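# Put phone on comic book, laptop on its stand

## Task

Set the phone down lying flat with all of it resting on the comic book. Place the laptop, shut, on the laptop stand with its top side upward and one of its long edges resting against the stand's lips. At the end, neither gripper may be in contact with the phone or the laptop.

## Robot and tools

Robot: two arms, left_arm and right_arm, each ending in a two-finger gripper. The fingers point along the gripper's +z axis and spread along its y axis. The reported gripper position is the spot between the finger pads, roughly 1 cm back from the tips.

Frame: all hand positions, velocities and targets use the scene frame. Its origin sits at table-top height, halfway between the nominal arm bases; +z is up, +x points out across the table, and left_arm is on the +y side (arm names do not match image left/right). Real bases are offset from nominal; a BASES line, if present, gives them. Printed positions and orientations can be a few cm off, more at long reach.

execute_actions(actions, cameras): actions is a list of up to 15 actions; each action is a table of up to 15 rows, one row per 1/30 s step, and a short table repeats its last row to fill 15 steps. Each row is one flat list of 14 numbers, all in [-1, 1], always covering both arms: dx, dy, dz, rx, ry, rz, opening for left_arm, then the same seven for right_arm. dx to rz are an offset, not a pose: they are measured along scene axes from that arm's Hand target as it stood when the action began, and every row in the action counts from that same start. Scale: 1.0 equals 0.6 m for dx, dy, dz and 180 degrees for rotation; rx, ry, rz form one rotation vector turning about the Hand target's position. Translations longer than 1.0 in total get shortened. Sending the same offset again moves further. Six zeros re-command the current Hand target. opening is absolute: +1 fully open (0.094 m), -1 closed. An empty actions list just returns state and images. cameras selects images: omitted, null or ["all"] for all, [] for none; names are cam_head_left and cam_head_right (896x504 each).

move(target, speed, blend, opening_speed, blocking, cameras): target is one 14-number row laid out as above, or a list of up to 15 such rows; every row is an offset from the Hand targets at the move's start, not from the prior row. The grippers travel on straight lines, all finishing together, at least 0.5 s and at most 10 s. speed is m/s, 0.002 to 0.5 (default 0.25), one value or one per target; rotation is capped at twice that in rad/s. blend (m) rounds corners in a list. opening_speed (0.2 or more, scale units per second) ramps the fingers; use a low value to close gently on something fragile. blocking=false returns after about 0.5 s while motion continues. Paths ignore obstacles and the other arm; faster moves lag, stray and hit harder, and targets set beyond a contact press harder. Avoid routing a gripper close to its own base, which can flip the shoulder. The result adds a move: line with the outcome (done, off_target, moving, held, fault) and limits (paced = pose clipped, held = steps withheld). Done means within 10 mm and 2 degrees, not that nothing is touched.

wait(seconds): 0 to 10 s, arms hold their last command. stop(): brakes a running move. zoom_image(camera, region): region [x0, y0, x1, y1] in pixels of that camera's latest image, at most 504x504. finished_scene(scene): the current scene's integer number; call it only when the goal holds and grippers are clear; it cannot be reversed.

Control details: each step, the commanded pose is clipped to within 100 mm and 20 degrees of the measured pose, and Hand target in the result is the clipped pose; next offsets count from it. Friction and weight can leave the gripper a centimetre or more short in free air; another command (even zeros) re-requests the target, or send the remaining gap as an offset. If an arm is pressing on something or was dragged, command its target back past the gripper to release. To keep a gripper unchanged, resend its current opening; 0 is a real command (half open). Tool commands in the result show current gripper commands.

Reading results: grip_measured is the finger opening on the command scale; on nothing it reads up to about 1.6 mm wide, and on a hard part up to about 3 mm narrower than the part. Squeeze force is about 50 to 64 N per pad. To release, command well above grip_measured. grip_effort_nm is gripper motor effort (negative closing), offset and noisy. Joint velocities reading within noise means the arm is still. Joint torques include gravity; numbers 3 and 4 wrap at ±28 N m. Joint ranges (rad): waist ±2.880, shoulder 0 to 3.142, elbow 0 to 3.019, wrist pitch -1.693 to 1.571, wrist yaw ±1.571, wrist roll ±2.094.

Cautions: nothing may leave the table. Don't drop items, release them while moving, slam or press hard; a hard collision between the arms can end the attempt, and the clearance check will not stop gripper-to-gripper contact. Brief external tugs may occur. Holding loads, stretching out or pushing toward unreachable poses heats motors; a MOTOR HOT line appears at 85 °C and at 100 °C the arm goes limp for 30 to 60 s or more (OVER-TEMPERATURE FAULT). Simulation time keeps running while you think.

Each tool is called as a command line: name --argument value for each argument, lists and objects as JSON in quotes; but a table of rows of numbers goes row by row, as --pt "numbers of a row", without its own name.

## Session

execute_actions --actions '[]'

zoom_image --camera "cam_head_left" --region '[250, 200, 650, 480]'

Scene clock: 0.00 s.
left_arm: end_effector_position=(+0.5762, +0.0326, +0.2203) grip_measured=+1.000 grip_effort_nm=n/a end_effector_quat_wxyz=(+0.373, -0.189, +0.872, +0.255) | right_arm: end_effector_position=(+0.2773, -0.6663, +0.2408) grip_measured=+1.000 grip_effort_nm=n/a end_effector_quat_wxyz=(+0.133, +0.606, +0.784, +0.005)
Joint positions: left_arm=[-0.632 1.766 1.516 -1.115 -0.923 -0.928 0.094] | right_arm=[-0.891 1.408 1.311 -1.216 -0.069 0.44 0.094]
Joint velocities: within noise
Joint torques (N m): no reading
Motor temperatures (°C): left_arm=[22 25 37 23 27 23 27] | right_arm=[26 31 38 25 24 23 25]
Heat: left arm: hottest elbow 37 °C; right arm: hottest elbow 38 °C.
Hand target: left_arm +0.5823, +0.0285, +0.2384; +0.386, -0.198, +0.868, +0.242 | right_arm +0.2820, -0.6720, +0.2483; +0.141, +0.606, +0.783, +0.003
Tool commands: left_gripper/opening=+1.0 right_gripper/opening=+1.0

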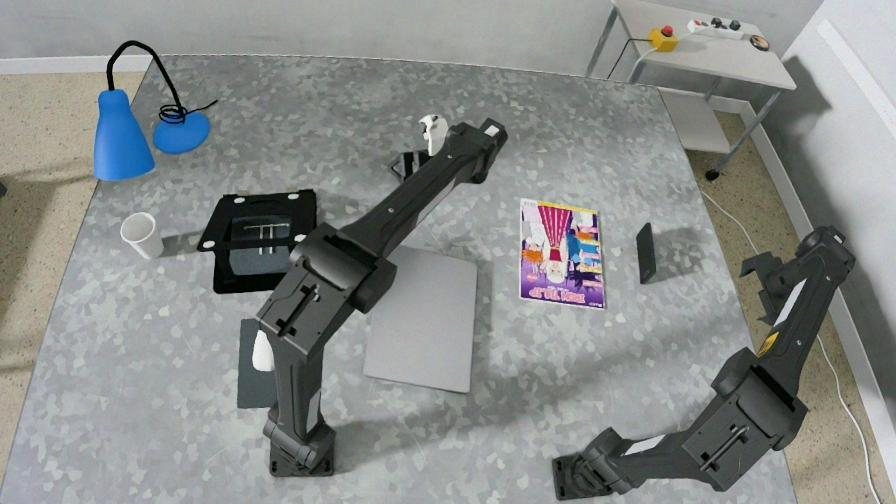

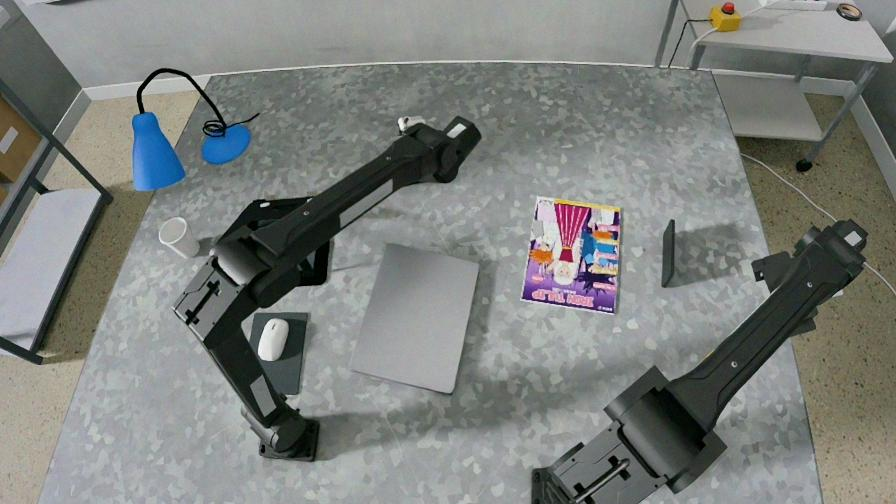

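Scaled by 1.260.

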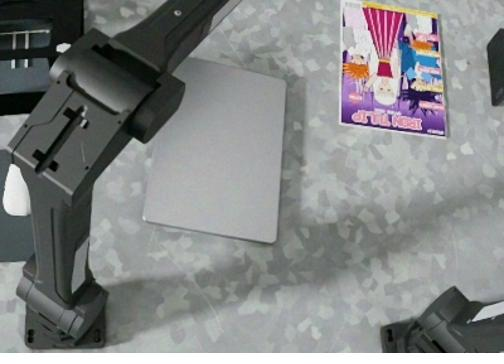

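zoom_image --camera "cam_head_left" --region '[500, 180, 700, 330]'

zoom_image --camera "cam_head_right" --region '[340, 180, 720, 410]'

zoom_image --camera "cam_head_left" --region '[180, 170, 500, 420]'

Scaled by 2.520.

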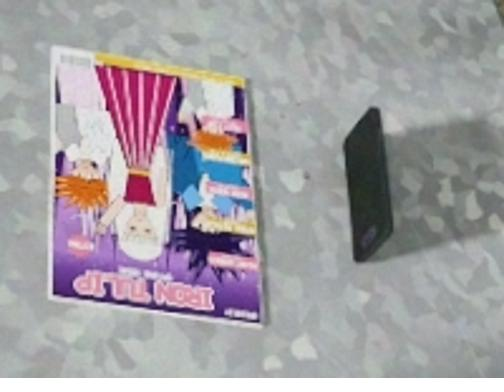

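Scaled by 1.326.

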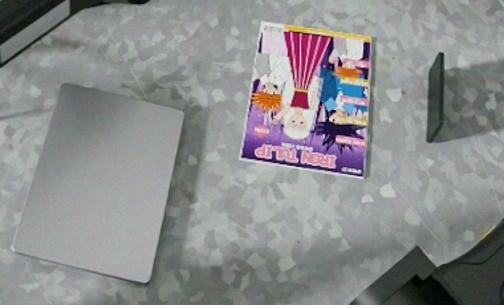

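Scaled by 1.575.

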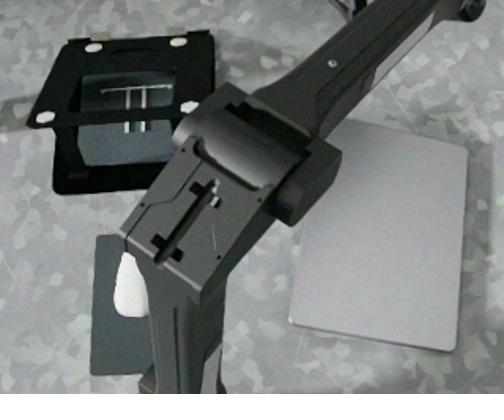

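move --target '[-0.39,0.49,0.12,-0.663,0.151,-0.064,1,0.33,0.303,-0.05,0.005,0.095,0.366,0.3]' --speed 0.2

zoom_image --camera "cam_head_left" --region '[500, 130, 800, 350]'

zoom_image --camera "cam_head_right" --region '[500, 130, 800, 350]'

Scene clock: 30.77 s.
left_arm: end_effector_position=(+0.3548, +0.3217, +0.3071) grip_measured=+1.000 grip_effort_nm=0.017 end_effector_quat_wxyz=(+0.042, -0.429, +0.711, -0.556) | right_arm: end_effector_position=(+0.4618, -0.4887, +0.2125) grip_measured=+0.301 grip_effort_nm=-0.081 end_effector_quat_wxyz=(-0.006, +0.088, +0.996, +0.002)
Joint positions: left_arm=[0.706 1.221 1.046 -1.67 1.167 -0.17 0.094] | right_arm=[-0.355 1.72 1.624 -1.487 -0.002 -0.174 0.061]
Joint velocities: within noise
Joint torques (N m): left_arm=[-0.09 -9.52 8.64 -0.27 0.68 -0.05] | right_arm=[1.2 -17.26 13.05 -0.2 0.09 0.08]
Motor temperatures (°C): left_arm=[22 27 40 24 28 23 27] | right_arm=[26 33 46 25 24 23 25]
Heat: left arm: hottest elbow 40 °C; right arm: hottest elbow 46 °C.
Hand target: left_arm +0.3483, +0.3225, +0.3104; -0.094, -0.334, +0.715, -0.607 | right_arm +0.4801, -0.4902, +0.2184; +0.001, +0.079, +0.997, -0.001
Off the commanded pose: left_arm 0.007 m, 26 deg; orientation clipped | right_arm 0.019 m, 1 deg.
joint sent to its limit (left arm) — joint 4 (wrist pitch), lower limit. The joint targets are off in orientation, not in position.
move: off_target (left_arm, right_arm); limits=paced

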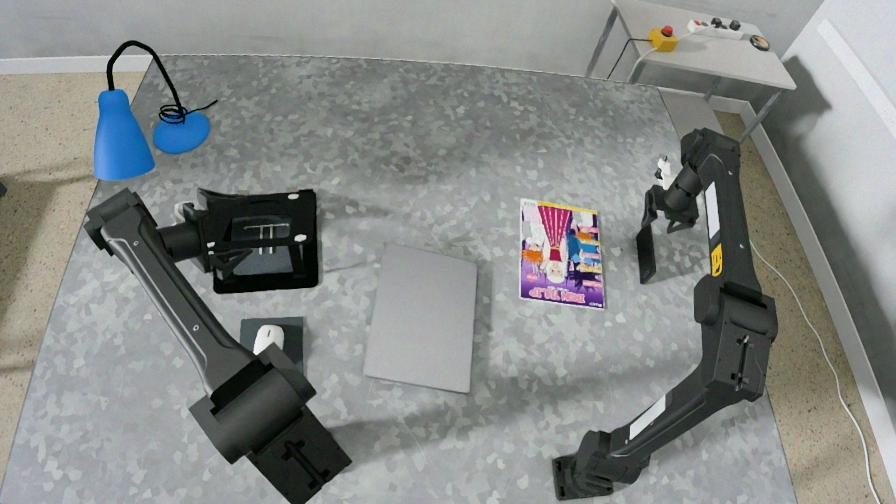

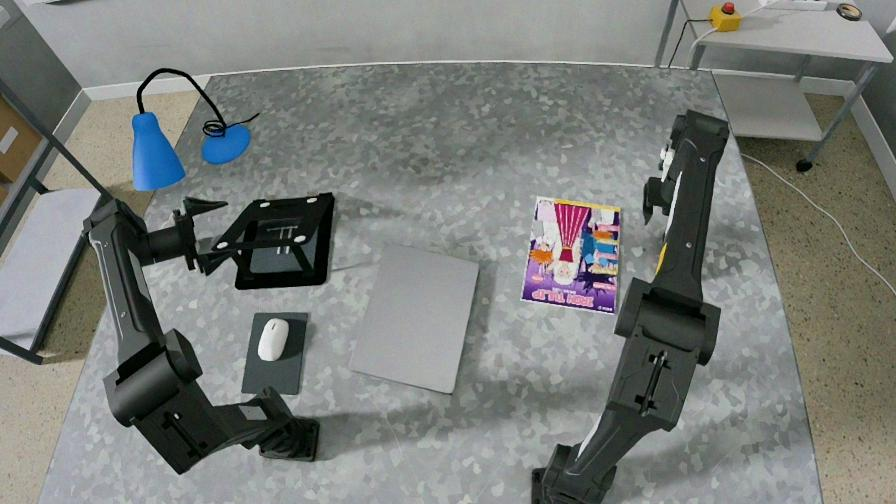

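Scaled by 1.680.

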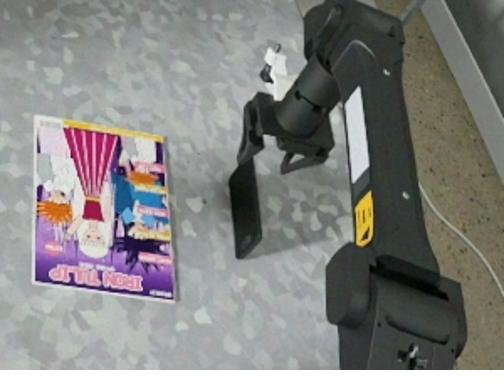

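Scaled by 1.680.

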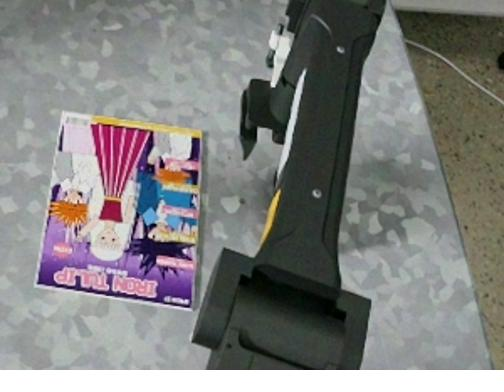

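move --target '[0,0,0,0,0,0,1,0.0,0.0,-0.175,0,0,0,0.5]' --speed 0.15

zoom_image --camera "cam_head_left" --region '[600, 170, 750, 320]'

zoom_image --camera "cam_head_right" --region '[600, 170, 750, 320]'

Scene clock: 35.03 s.
left_arm: end_effector_position=(+0.3549, +0.3217, +0.3072) grip_measured=+1.000 grip_effort_nm=0.017 end_effector_quat_wxyz=(+0.042, -0.429, +0.710, -0.557) | right_arm: end_effector_position=(+0.4784, -0.4948, +0.1297) grip_measured=+0.499 grip_effort_nm=0.061 end_effector_quat_wxyz=(+0.012, +0.087, +0.996, -0.002)
Joint positions: left_arm=[0.706 1.221 1.046 -1.67 1.169 -0.172 0.094] | right_arm=[-0.355 1.784 1.49 -1.252 -0.002 -0.175 0.07]
Joint velocities: within noise
Joint torques (N m): left_arm=[0.03 -10.23 8.87 -0.36 0.67 -0.02] | right_arm=[1.2 -18.78 7.69 0.57 0.08 0.09]
Motor temperatures (°C): left_arm=[22 27 40 23 28 23 27] | right_arm=[26 33 46 25 24 23 25]
Heat: left arm: hottest elbow 40 °C; right arm: hottest elbow 46 °C.
Hand target: left_arm +0.3484, +0.3225, +0.3104; -0.094, -0.334, +0.715, -0.607 | right_arm +0.4800, -0.4902, +0.1135; +0.001, +0.079, +0.997, +0.000
Off the commanded pose: left_arm 0.007 m, 20 deg | right_arm 0.017 m, 2 deg.
joint sent to its limit (left arm) — joint 4 (wrist pitch), lower limit. The joint targets are off in orientation, not in position.
move: off_target (left_arm, right_arm)

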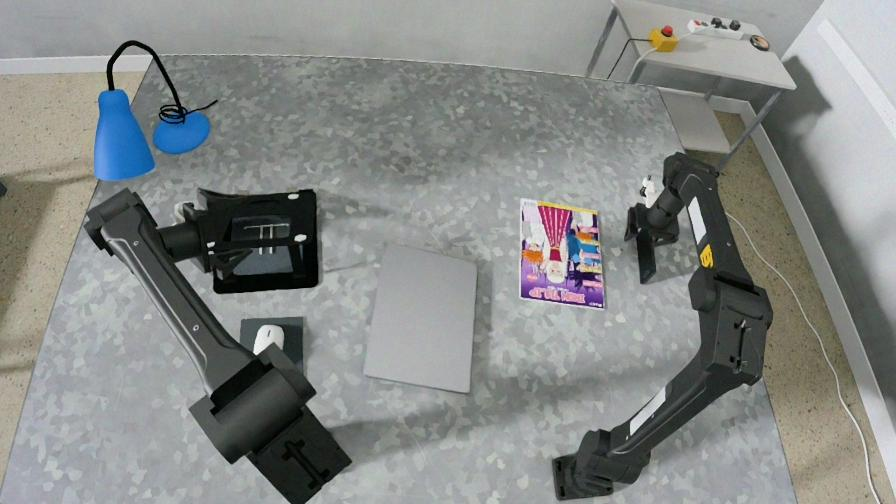

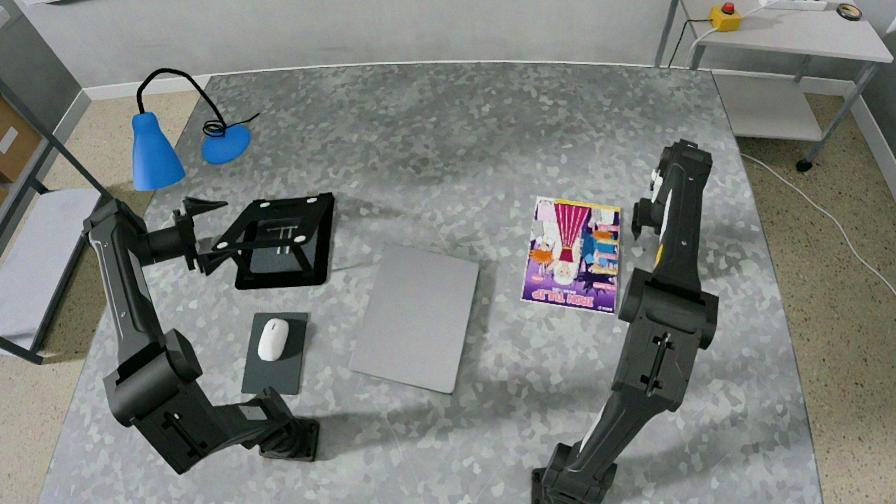

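Scaled by 3.360.

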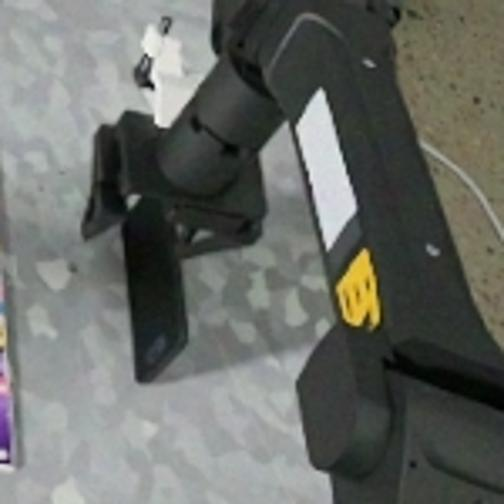

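Scaled by 3.360.

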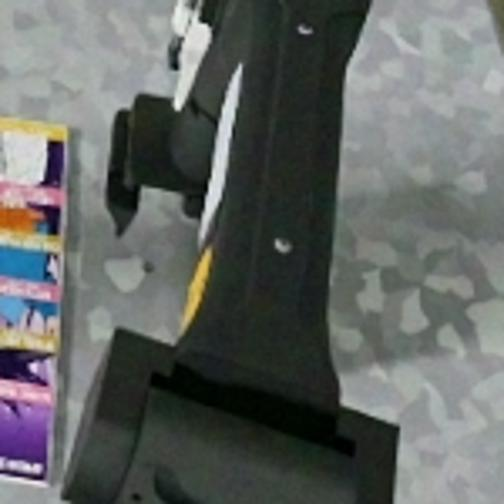

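move --pt "0 0 0 0 0 0 1 0.0 -0.035 0 0 0 0 0.5" --pt "0 0 0 0 0 0 1 -0.01 -0.035 -0.12 0 0 0 0.5" --speed 0.1

zoom_image --camera "cam_head_left" --region '[600, 170, 750, 320]'

zoom_image --camera "cam_head_right" --region '[600, 170, 750, 320]'

Scene clock: 40.43 s.
left_arm: end_effector_position=(+0.3549, +0.3217, +0.3073) grip_measured=+1.000 grip_effort_nm=0.012 end_effector_quat_wxyz=(+0.042, -0.429, +0.710, -0.557) | right_arm: end_effector_position=(+0.4798, -0.5054, +0.0608) grip_measured=+0.499 grip_effort_nm=0.066 end_effector_quat_wxyz=(+0.015, +0.076, +0.997, -0.004)
Joint positions: left_arm=[0.706 1.221 1.046 -1.67 1.169 -0.172 0.094] | right_arm=[-0.373 1.858 1.403 -1.085 -0.002 -0.215 0.07]
Joint velocities: within noise
Joint torques (N m): left_arm=[0.21 -10.75 8.68 -0.34 0.68 -0.04] | right_arm=[-0.32 -18.61 7.01 0.59 0.07 0.06]
Motor temperatures (°C): left_arm=[22 27 40 23 28 23 27] | right_arm=[26 33 46 25 24 23 25]
Heat: left arm: hottest elbow 40 °C; right arm: hottest elbow 46 °C.
Hand target: left_arm +0.3483, +0.3225, +0.3104; -0.094, -0.334, +0.715, -0.607 | right_arm +0.4741, -0.5111, +0.0415; +0.001, +0.079, +0.997, +0.000
Off the commanded pose: left_arm 0.007 m, 20 deg | right_arm 0.021 m, 2 deg.
joint sent to its limit (left arm) — joint 4 (wrist pitch), lower limit. The joint targets are off in orientation, not in position.
move: off_target (left_arm, right_arm)

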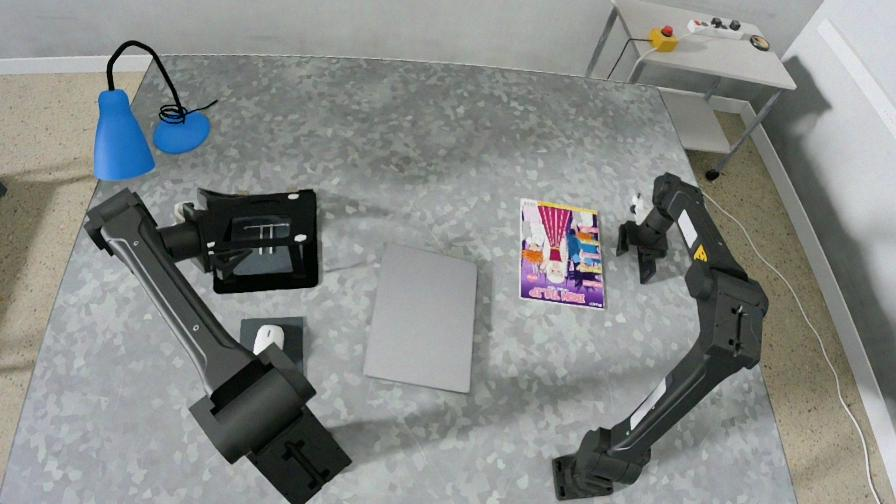

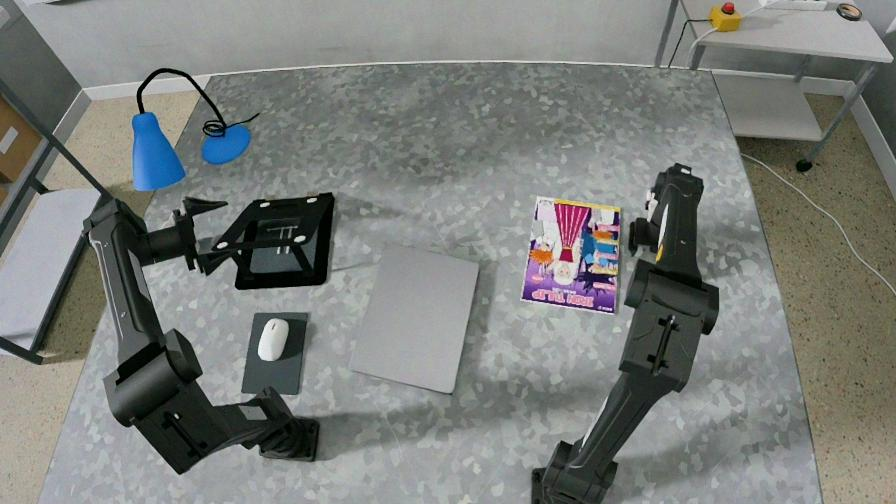

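Scaled by 3.360.

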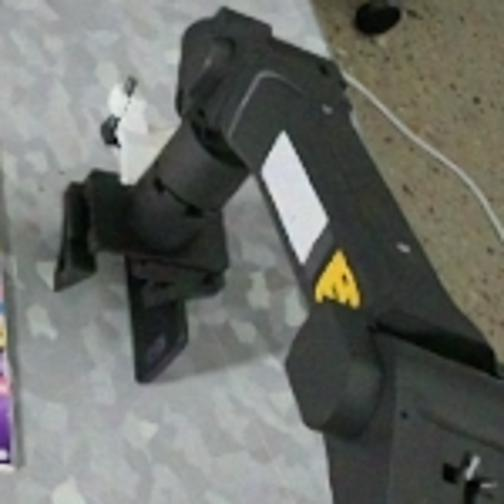

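Scaled by 3.360.

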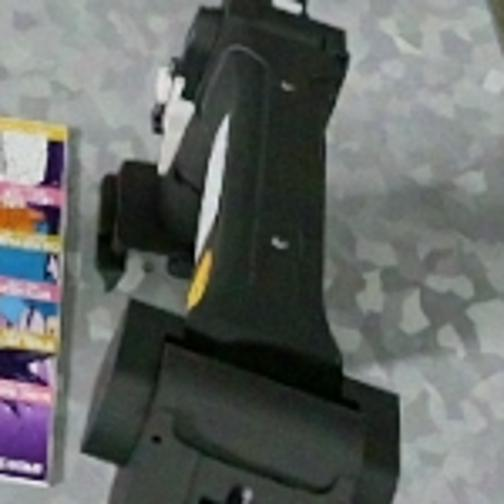

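move --pt "0 0 0 0 0 0 1 0.0 0.0 0.09 0 0 0 0.5" --pt "0 0 0 0 0 0 1 0 -0.06 0.09 0 0 0 0.5" --pt "0 0 0 0 0 0 1 -0.01 -0.06 0.0 0 0 0 0.5" --speed 0.1

zoom_image --camera "cam_head_left" --region '[600, 170, 750, 320]'

Scene clock: 45.67 s.
left_arm: end_effector_position=(+0.3549, +0.3217, +0.3073) grip_measured=+1.000 grip_effort_nm=0.017 end_effector_quat_wxyz=(+0.042, -0.430, +0.710, -0.557) | right_arm: end_effector_position=(+0.4734, -0.5449, +0.0631) grip_measured=+0.499 grip_effort_nm=0.066 end_effector_quat_wxyz=(+0.016, +0.079, +0.997, -0.007)
Joint positions: left_arm=[0.706 1.221 1.046 -1.67 1.169 -0.172 0.094] | right_arm=[-0.443 1.876 1.437 -1.096 0.001 -0.28 0.07]
Joint velocities: within noise
Joint torques (N m): left_arm=[-0.56 -10.29 8.83 -0.39 0.64 -0.02] | right_arm=[-0.09 -18.84 7.1 0.58 -0.02 0.09]
Motor temperatures (°C): left_arm=[22 27 40 23 28 23 27] | right_arm=[26 33 45 25 24 23 25]
Heat: left arm: hottest elbow 40 °C; right arm: hottest elbow 45 °C.
Hand target: left_arm +0.3483, +0.3225, +0.3104; -0.094, -0.334, +0.715, -0.607 | right_arm +0.4679, -0.5472, +0.0413; +0.001, +0.079, +0.997, +0.000
Off the commanded pose: left_arm 0.007 m, 20 deg | right_arm 0.022 m, 2 deg.
joint sent to its limit (left arm) — joint 4 (wrist pitch), lower limit. The joint targets are off in orientation, not in position.
move: off_target (left_arm, right_arm)

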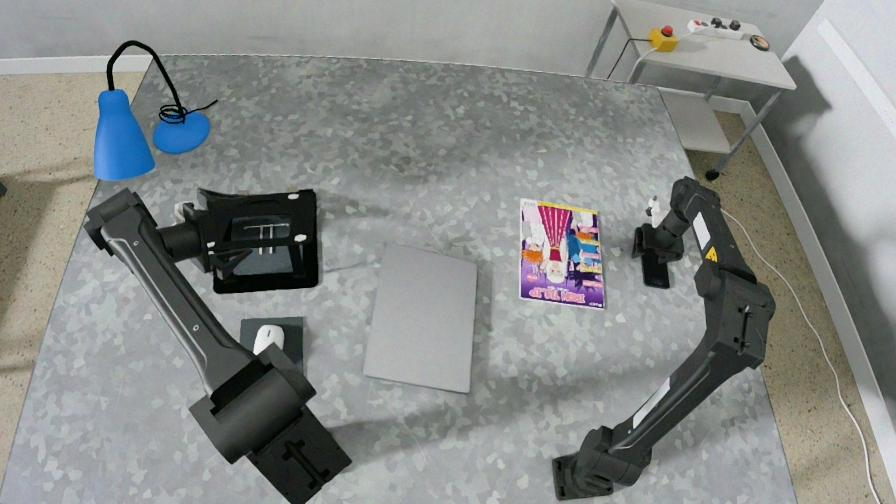

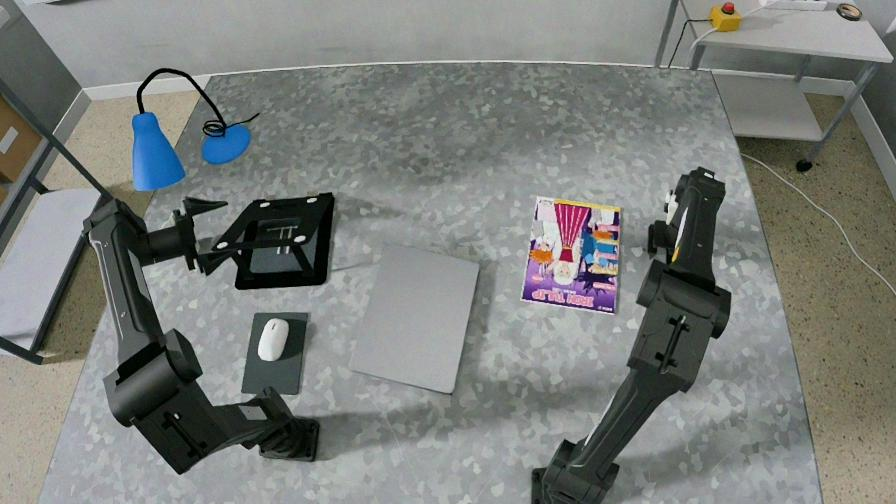

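Scaled by 3.360.

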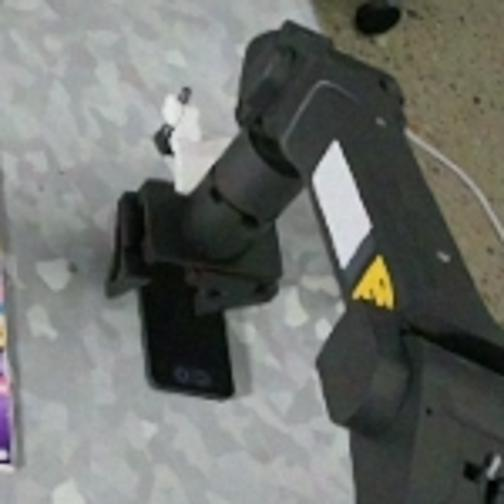

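move --pt "0 0 0 0 0 0 1 0.0 0.0 0.05 0 0 0 0.5" --pt "0 0 0 0 0 0 1 -0.15 -0.05 0.15 0 0 0 1" --speed 0.15

zoom_image --camera "cam_head_left" --region '[600, 170, 750, 320]'

Scene clock: 52.23 s.
left_arm: end_effector_position=(+0.3549, +0.3217, +0.3073) grip_measured=+1.000 grip_effort_nm=0.017 end_effector_quat_wxyz=(+0.042, -0.430, +0.710, -0.557) | right_arm: end_effector_position=(+0.3878, -0.5788, +0.1333) grip_measured=+0.998 grip_effort_nm=0.061 end_effector_quat_wxyz=(+0.009, +0.079, +0.997, -0.005)
Joint positions: left_arm=[0.706 1.221 1.046 -1.67 1.169 -0.172 0.094] | right_arm=[-0.578 1.675 1.353 -1.228 0.001 -0.416 0.094]
Joint velocities: within noise
Joint torques (N m): left_arm=[0.56 -10.34 8.59 -0.4 0.62 -0.02] | right_arm=[-0.09 -19.19 7.01 -0.17 -0.04 0.08]
Motor temperatures (°C): left_arm=[22 26 40 23 28 23 27] | right_arm=[26 34 44 25 24 23 25]
Heat: left arm: hottest elbow 40 °C; right arm: hottest elbow 44 °C.
Hand target: left_arm +0.3483, +0.3225, +0.3104; -0.094, -0.334, +0.715, -0.607 | right_arm +0.3779, -0.5772, +0.1313; +0.001, +0.079, +0.997, +0.000
Off the commanded pose: left_arm 0.007 m, 20 deg | right_arm 0.010 m, 1 deg.
joint sent to its limit (left arm) — joint 4 (wrist pitch), lower limit. The joint targets are off in orientation, not in position.
move: off_target (left_arm)

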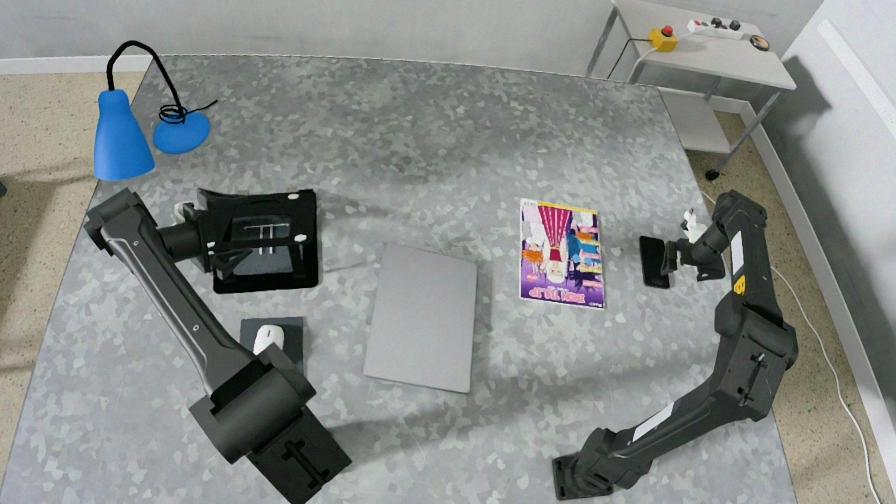

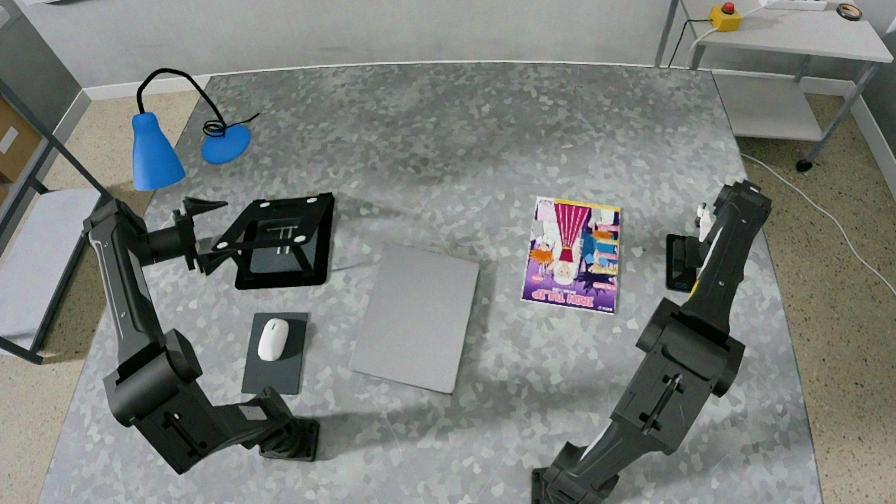

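Scaled by 3.360.

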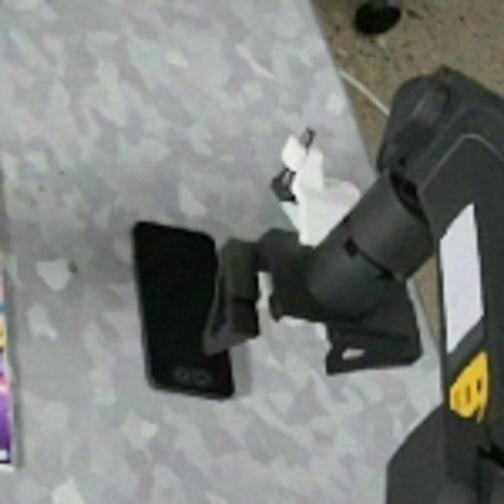

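move --pt "0 0 0 0 0 0 1 0.187 -0.016 0 0 0 0 1" --pt "0 0 0 0 0 0 1 0.18 -0.016 -0.13 0 0 0 1" --speed 0.15

zoom_image --camera "cam_head_left" --region '[600, 170, 750, 320]'

Scene clock: 57.73 s.
left_arm: end_effector_position=(+0.3550, +0.3217, +0.3074) grip_measured=+1.000 grip_effort_nm=0.017 end_effector_quat_wxyz=(+0.042, -0.430, +0.710, -0.557) | right_arm: end_effector_position=(+0.4860, -0.5918, +0.0746) grip_measured=+0.999 grip_effort_nm=0.061 end_effector_quat_wxyz=(+0.014, +0.079, +0.997, -0.007)
Joint positions: left_arm=[0.706 1.221 1.046 -1.67 1.169 -0.172 0.094] | right_arm=[-0.506 1.944 1.575 -1.169 0.001 -0.343 0.094]
Joint velocities: within noise
Joint torques (N m): left_arm=[-0.15 -10.7 8.85 -0.35 0.68 -0.02] | right_arm=[1.03 -19.9 7.28 0.58 -0.01 0.21]
Motor temperatures (°C): left_arm=[22 26 40 23 28 23 27] | right_arm=[26 35 44 25 24 23 25]
Heat: left arm: hottest elbow 40 °C; right arm: hottest elbow 44 °C.
Hand target: left_arm +0.3484, +0.3225, +0.3105; -0.094, -0.334, +0.715, -0.607 | right_arm +0.4859, -0.5868, +0.0534; +0.001, +0.079, +0.997, +0.000
Off the commanded pose: left_arm 0.007 m, 20 deg | right_arm 0.022 m, 2 deg.
joint sent to its limit (left arm) — joint 4 (wrist pitch), lower limit. The joint targets are off in orientation, not in position.
move: off_target (left_arm, right_arm)

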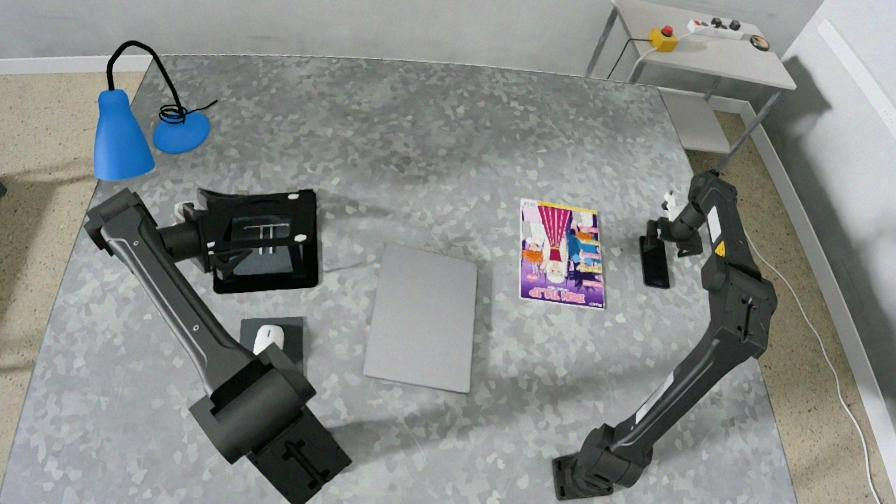

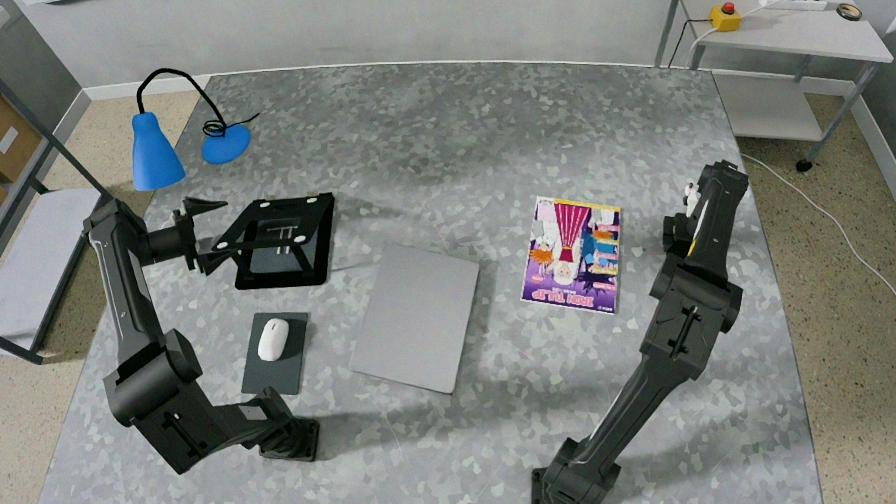

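Scaled by 3.360.

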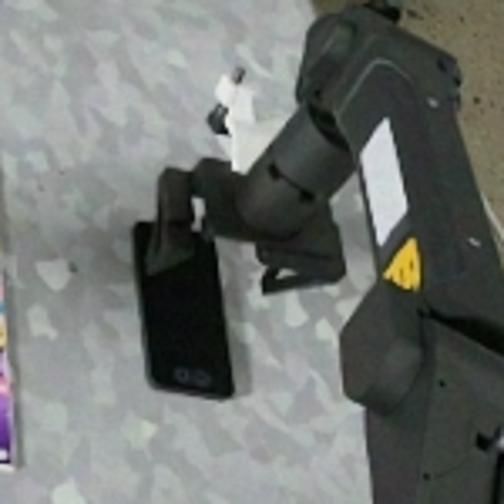

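move --target '[0,0,0,0,0,0,1,0.0,-0.012,-0.088,0,0,0,1]' --speed 0.08

zoom_image --camera "cam_head_left" --region '[600, 170, 750, 320]'

Scene clock: 61.47 s.
left_arm: end_effector_position=(+0.3550, +0.3217, +0.3074) grip_measured=+1.000 grip_effort_nm=0.012 end_effector_quat_wxyz=(+0.042, -0.430, +0.710, -0.557) | right_arm: end_effector_position=(+0.4909, -0.5944, +0.0230) grip_measured=+0.999 grip_effort_nm=0.066 end_effector_quat_wxyz=(+0.015, +0.079, +0.997, -0.007)
Joint positions: left_arm=[0.706 1.221 1.046 -1.67 1.169 -0.172 0.094] | right_arm=[-0.506 2.012 1.536 -1.061 0.001 -0.343 0.094]
Joint velocities: within noise
Joint torques (N m): left_arm=[0.03 -10.11 8.75 -0.47 0.63 0.01] | right_arm=[0.26 -20.31 6.99 0.57 -0.02 0.11]
Motor temperatures (°C): left_arm=[22 26 40 23 28 23 27] | right_arm=[26 35 44 25 24 23 25]
Heat: left arm: hottest elbow 40 °C; right arm: hottest elbow 44 °C.
Hand target: left_arm +0.3484, +0.3225, +0.3105; -0.094, -0.334, +0.715, -0.607 | right_arm +0.4859, -0.5940, +0.0005; +0.001, +0.079, +0.997, +0.000
Off the commanded pose: left_arm 0.007 m, 20 deg | right_arm 0.023 m, 2 deg.
joint sent to its limit (left arm) — joint 4 (wrist pitch), lower limit. The joint targets are off in orientation, not in position.
move: off_target (left_arm, right_arm)

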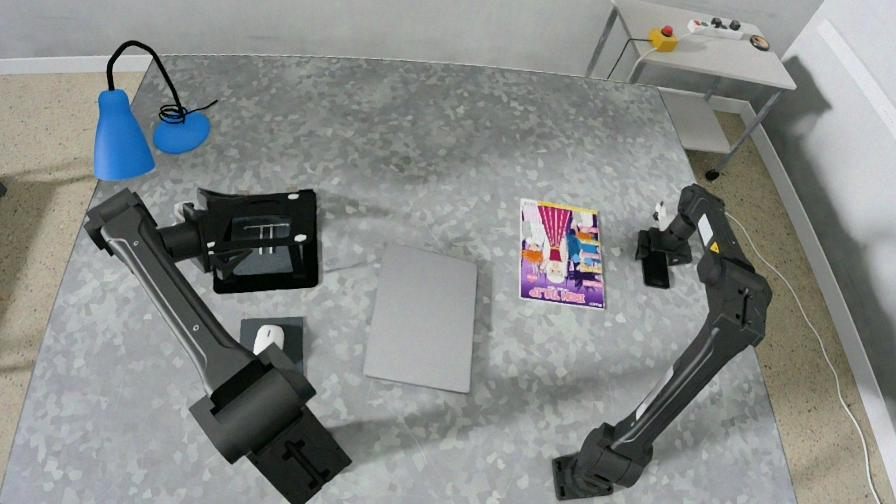

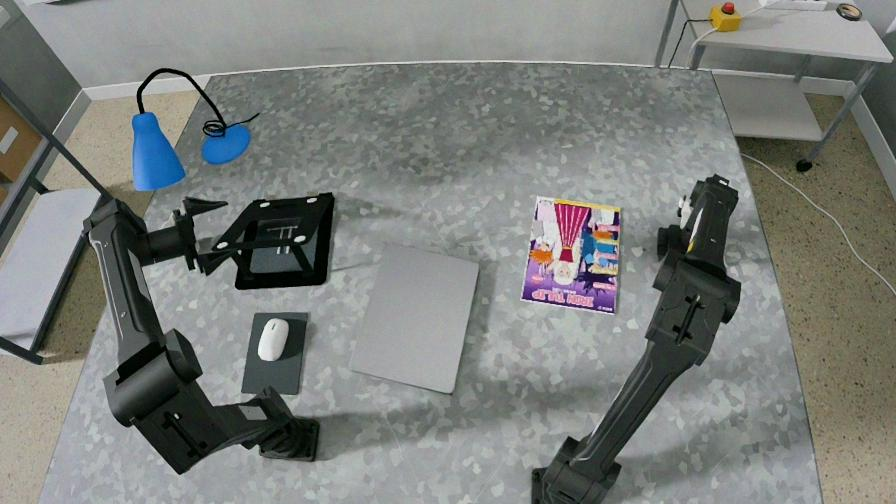

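Scaled by 3.360.

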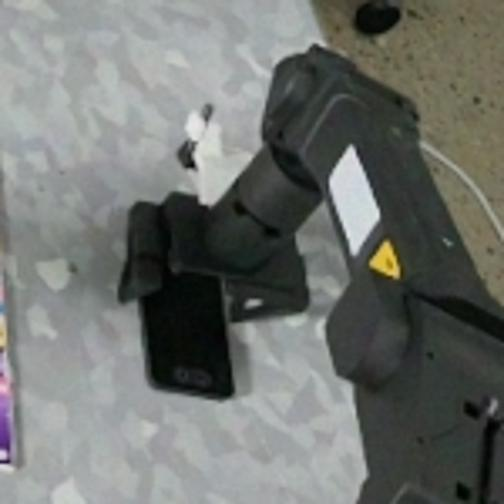

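move --pt "0 0 0 0 0 0 1 0.0 0 -0.01 0 0 0 1" --pt "0 0 0 0 0 0 1 0.0 0 -0.01 0 0 0 0.2" --speed 0.05 --opening_speed 0.6 --cameras '[]'

move --pt "0 0 0 0 0 0 1 0.0 0 0.1 0 0 0 0.2" --pt "0 0 0 0 0 0 1 0.0 0.37 0.1 0 0 0 0.2" --speed 0.12

zoom_image --camera "cam_head_left" --region '[490, 170, 690, 330]'

Scene clock: 66.83 s.
left_arm: end_effector_position=(+0.3550, +0.3217, +0.3074) grip_measured=+1.000 grip_effort_nm=0.012 end_effector_quat_wxyz=(+0.042, -0.430, +0.710, -0.557) | right_arm: end_effector_position=(+0.4941, -0.5957, +0.0225) grip_measured=+0.203 grip_effort_nm=-0.115 end_effector_quat_wxyz=(+0.022, +0.079, +0.997, -0.009)
Joint positions: left_arm=[0.706 1.221 1.046 -1.67 1.169 -0.172 0.094] | right_arm=[-0.506 2.013 1.536 -1.046 -0.002 -0.343 0.057]
Joint velocities: within noise
Joint torques (N m): left_arm=[-0.97 -10.11 8.81 -0.62 0.66 -0.02] | right_arm=[0.26 -20.89 6.75 0.49 0.07 0.11]
Motor temperatures (°C): left_arm=[22 26 40 23 28 23 26] | right_arm=[26 35 44 25 24 23 25]
Heat: left arm: hottest elbow 40 °C; right arm: hottest elbow 44 °C.
Hand target: left_arm +0.3484, +0.3225, +0.3104; -0.094, -0.334, +0.715, -0.607 | right_arm +0.4859, -0.5940, -0.0054; +0.001, +0.079, +0.997, -0.001
Off the commanded pose: left_arm 0.007 m, 20 deg | right_arm 0.029 m, 3 deg.
joint sent to its limit (left arm) — joint 4 (wrist pitch), lower limit. The joint targets are off in orientation, not in position.
move: off_target (left_arm, right_arm); target 2's new opening was sent with right_arm's hand 0.029 m and 2 deg from that target
No camera images: "cameras" was empty.

Scene clock: 70.13 s.
left_arm: end_effector_position=(+0.3550, +0.3217, +0.3074) grip_measured=+1.000 grip_effort_nm=0.017 end_effector_quat_wxyz=(+0.042, -0.430, +0.710, -0.557) | right_arm: end_effector_position=(+0.4881, -0.3748, +0.0518) grip_measured=+0.201 grip_effort_nm=-0.081 end_effector_quat_wxyz=(-0.005, +0.077, +0.997, +0.001)
Joint positions: left_arm=[0.706 1.221 1.046 -1.67 1.169 -0.172 0.094] | right_arm=[-0.131 1.836 1.344 -1.088 -0.001 0.03 0.056]
Joint velocities: within noise
Joint torques (N m): left_arm=[0.15 -9.64 8.53 -0.35 0.64 -0.03] | right_arm=[0.97 -21.83 6.58 0.51 0.09 0.22]
Motor temperatures (°C): left_arm=[22 26 40 23 28 23 26] | right_arm=[26 35 44 25 24 23 25]
Heat: left arm: hottest elbow 40 °C; right arm: hottest elbow 44 °C.
Hand target: left_arm +0.3484, +0.3225, +0.3104; -0.094, -0.334, +0.715, -0.607 | right_arm +0.4860, -0.3719, +0.0547; +0.001, +0.079, +0.997, +0.000
Off the commanded pose: left_arm 0.007 m, 20 deg | right_arm 0.005 m, 1 deg.
joint sent to its limit (left arm) — joint 4 (wrist pitch), lower limit. The joint targets are off in orientation, not in position.
move: off_target (left_arm)

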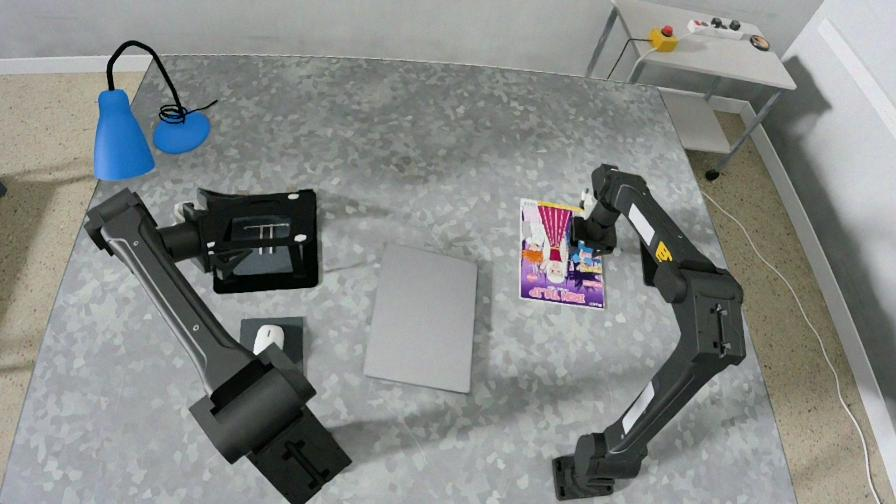

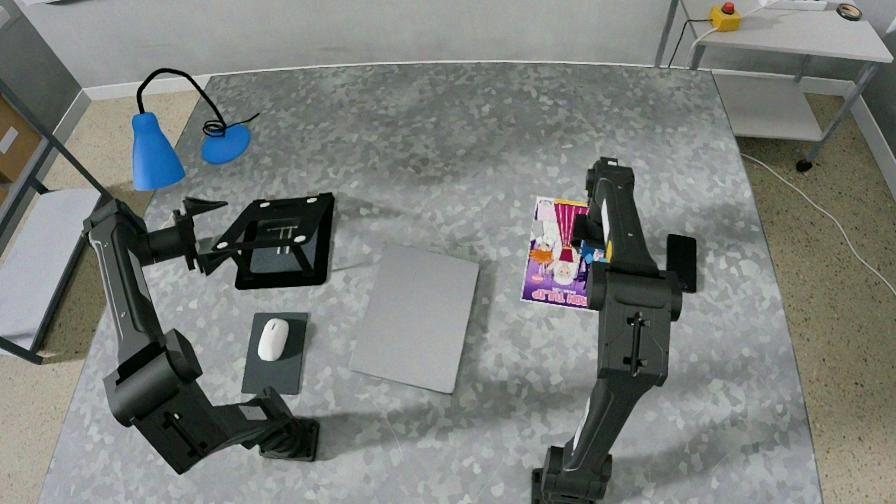

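Scaled by 2.520.

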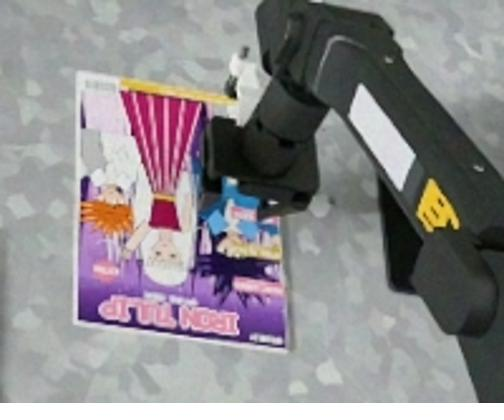

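move --pt "0 0 0 0 0 0 1 0.0 0 0.02 0 0 0 1" --pt "0 0 0 0 0 0 1 0.0 -0.37 0.02 0 0 0 1" --pt "0 0 0 0 0 0 1 0.0 -0.37 -0.125 0 0 0 1" --speed '[0.15,0.15,0.06]'

zoom_image --camera "cam_head_left" --region '[600, 170, 750, 320]'

Scene clock: 77.97 s.
left_arm: end_effector_position=(+0.3550, +0.3217, +0.3074) grip_measured=+1.000 grip_effort_nm=0.017 end_effector_quat_wxyz=(+0.042, -0.430, +0.710, -0.557) | right_arm: end_effector_position=(+0.4940, -0.5959, +0.0160) grip_measured=+0.999 grip_effort_nm=0.061 end_effector_quat_wxyz=(+0.024, +0.079, +0.997, -0.010)
Joint positions: left_arm=[0.706 1.221 1.046 -1.67 1.169 -0.172 0.094] | right_arm=[-0.506 2.019 1.526 -1.026 -0.001 -0.343 0.094]
Joint velocities: within noise
Joint torques (N m): left_arm=[0.09 -10.29 8.69 -0.31 0.63 -0.05] | right_arm=[0.32 -19.43 6.45 0.95 0.02 0.1]
Motor temperatures (°C): left_arm=[22 26 40 23 28 23 26] | right_arm=[26 35 44 25 24 23 25]
Heat: left arm: hottest elbow 40 °C; right arm: hottest elbow 44 °C.
Hand target: left_arm +0.3484, +0.3225, +0.3104; -0.094, -0.334, +0.715, -0.607 | right_arm +0.4860, -0.5939, -0.0204; +0.001, +0.079, +0.997, +0.000
Off the commanded pose: left_arm 0.007 m, 20 deg | right_arm 0.037 m, 3 deg.
joint sent to its limit (left arm) — joint 4 (wrist pitch), lower limit. The joint targets are off in orientation, not in position.
move: off_target (left_arm, right_arm)

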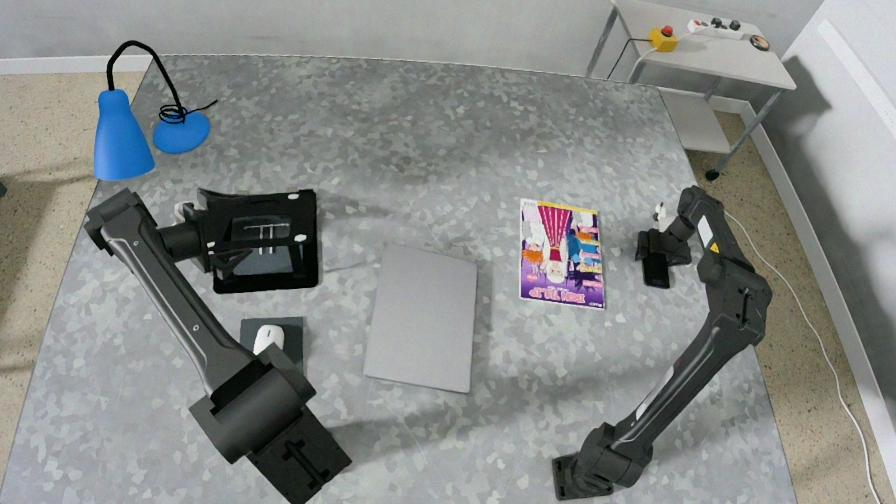

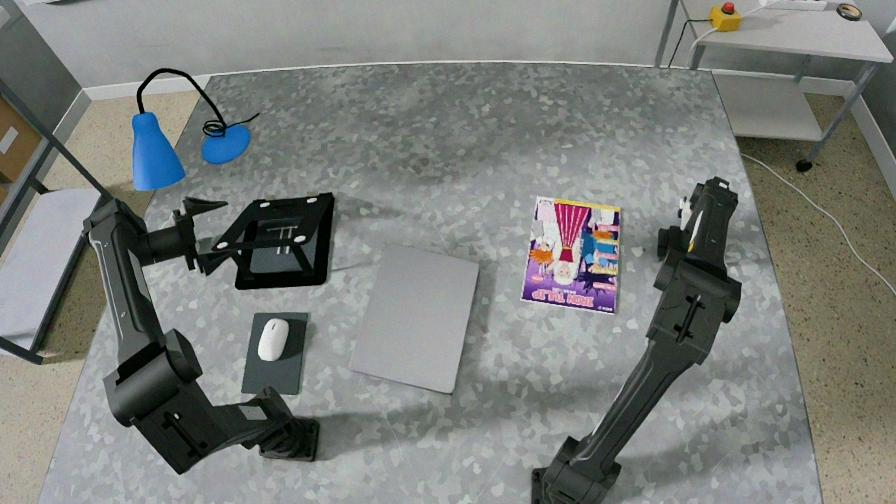

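Scaled by 3.360.

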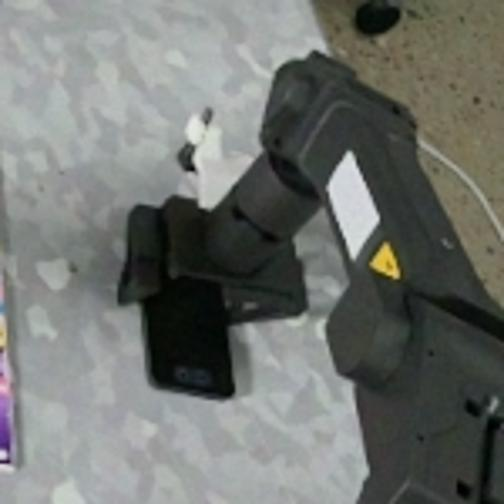

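move --target '[0,0,0,0,0,0,1,0.0,0,0.0,0,0,0,0.2]' --speed 0.05 --opening_speed 0.5 --cameras '[]'

Scene clock: 83.33 s.
left_arm: end_effector_position=(+0.3550, +0.3217, +0.3074) grip_measured=+1.000 grip_effort_nm=0.017 end_effector_quat_wxyz=(+0.042, -0.430, +0.710, -0.557) | right_arm: end_effector_position=(+0.4958, -0.5965, +0.0161) grip_measured=+0.495 grip_effort_nm=-1.038 end_effector_quat_wxyz=(+0.027, +0.079, +0.996, -0.011)
Joint positions: left_arm=[0.706 1.221 1.046 -1.67 1.169 -0.172 0.094] | right_arm=[-0.506 2.019 1.526 -1.019 -0.002 -0.343 0.07]
Joint velocities: within noise
Joint torques (N m): left_arm=[-0.85 -11.28 8.7 -0.32 0.68 -0.03] | right_arm=[0.32 -19.43 6.48 0.69 0.09 0.13]
Motor temperatures (°C): left_arm=[22 26 40 23 28 23 26] | right_arm=[26 35 44 25 24 23 25]
Heat: left arm: hottest elbow 40 °C; right arm: hottest elbow 44 °C.
Hand target: left_arm +0.3483, +0.3225, +0.3104; -0.094, -0.334, +0.715, -0.607 | right_arm +0.4860, -0.5940, -0.0204; +0.001, +0.079, +0.997, -0.001
Off the commanded pose: left_arm 0.007 m, 20 deg | right_arm 0.038 m, 3 deg.
joint sent to its limit (left arm) — joint 4 (wrist pitch), lower limit. The joint targets are off in orientation, not in position.
move: off_target (left_arm, right_arm)
No camera images: "cameras" was empty.


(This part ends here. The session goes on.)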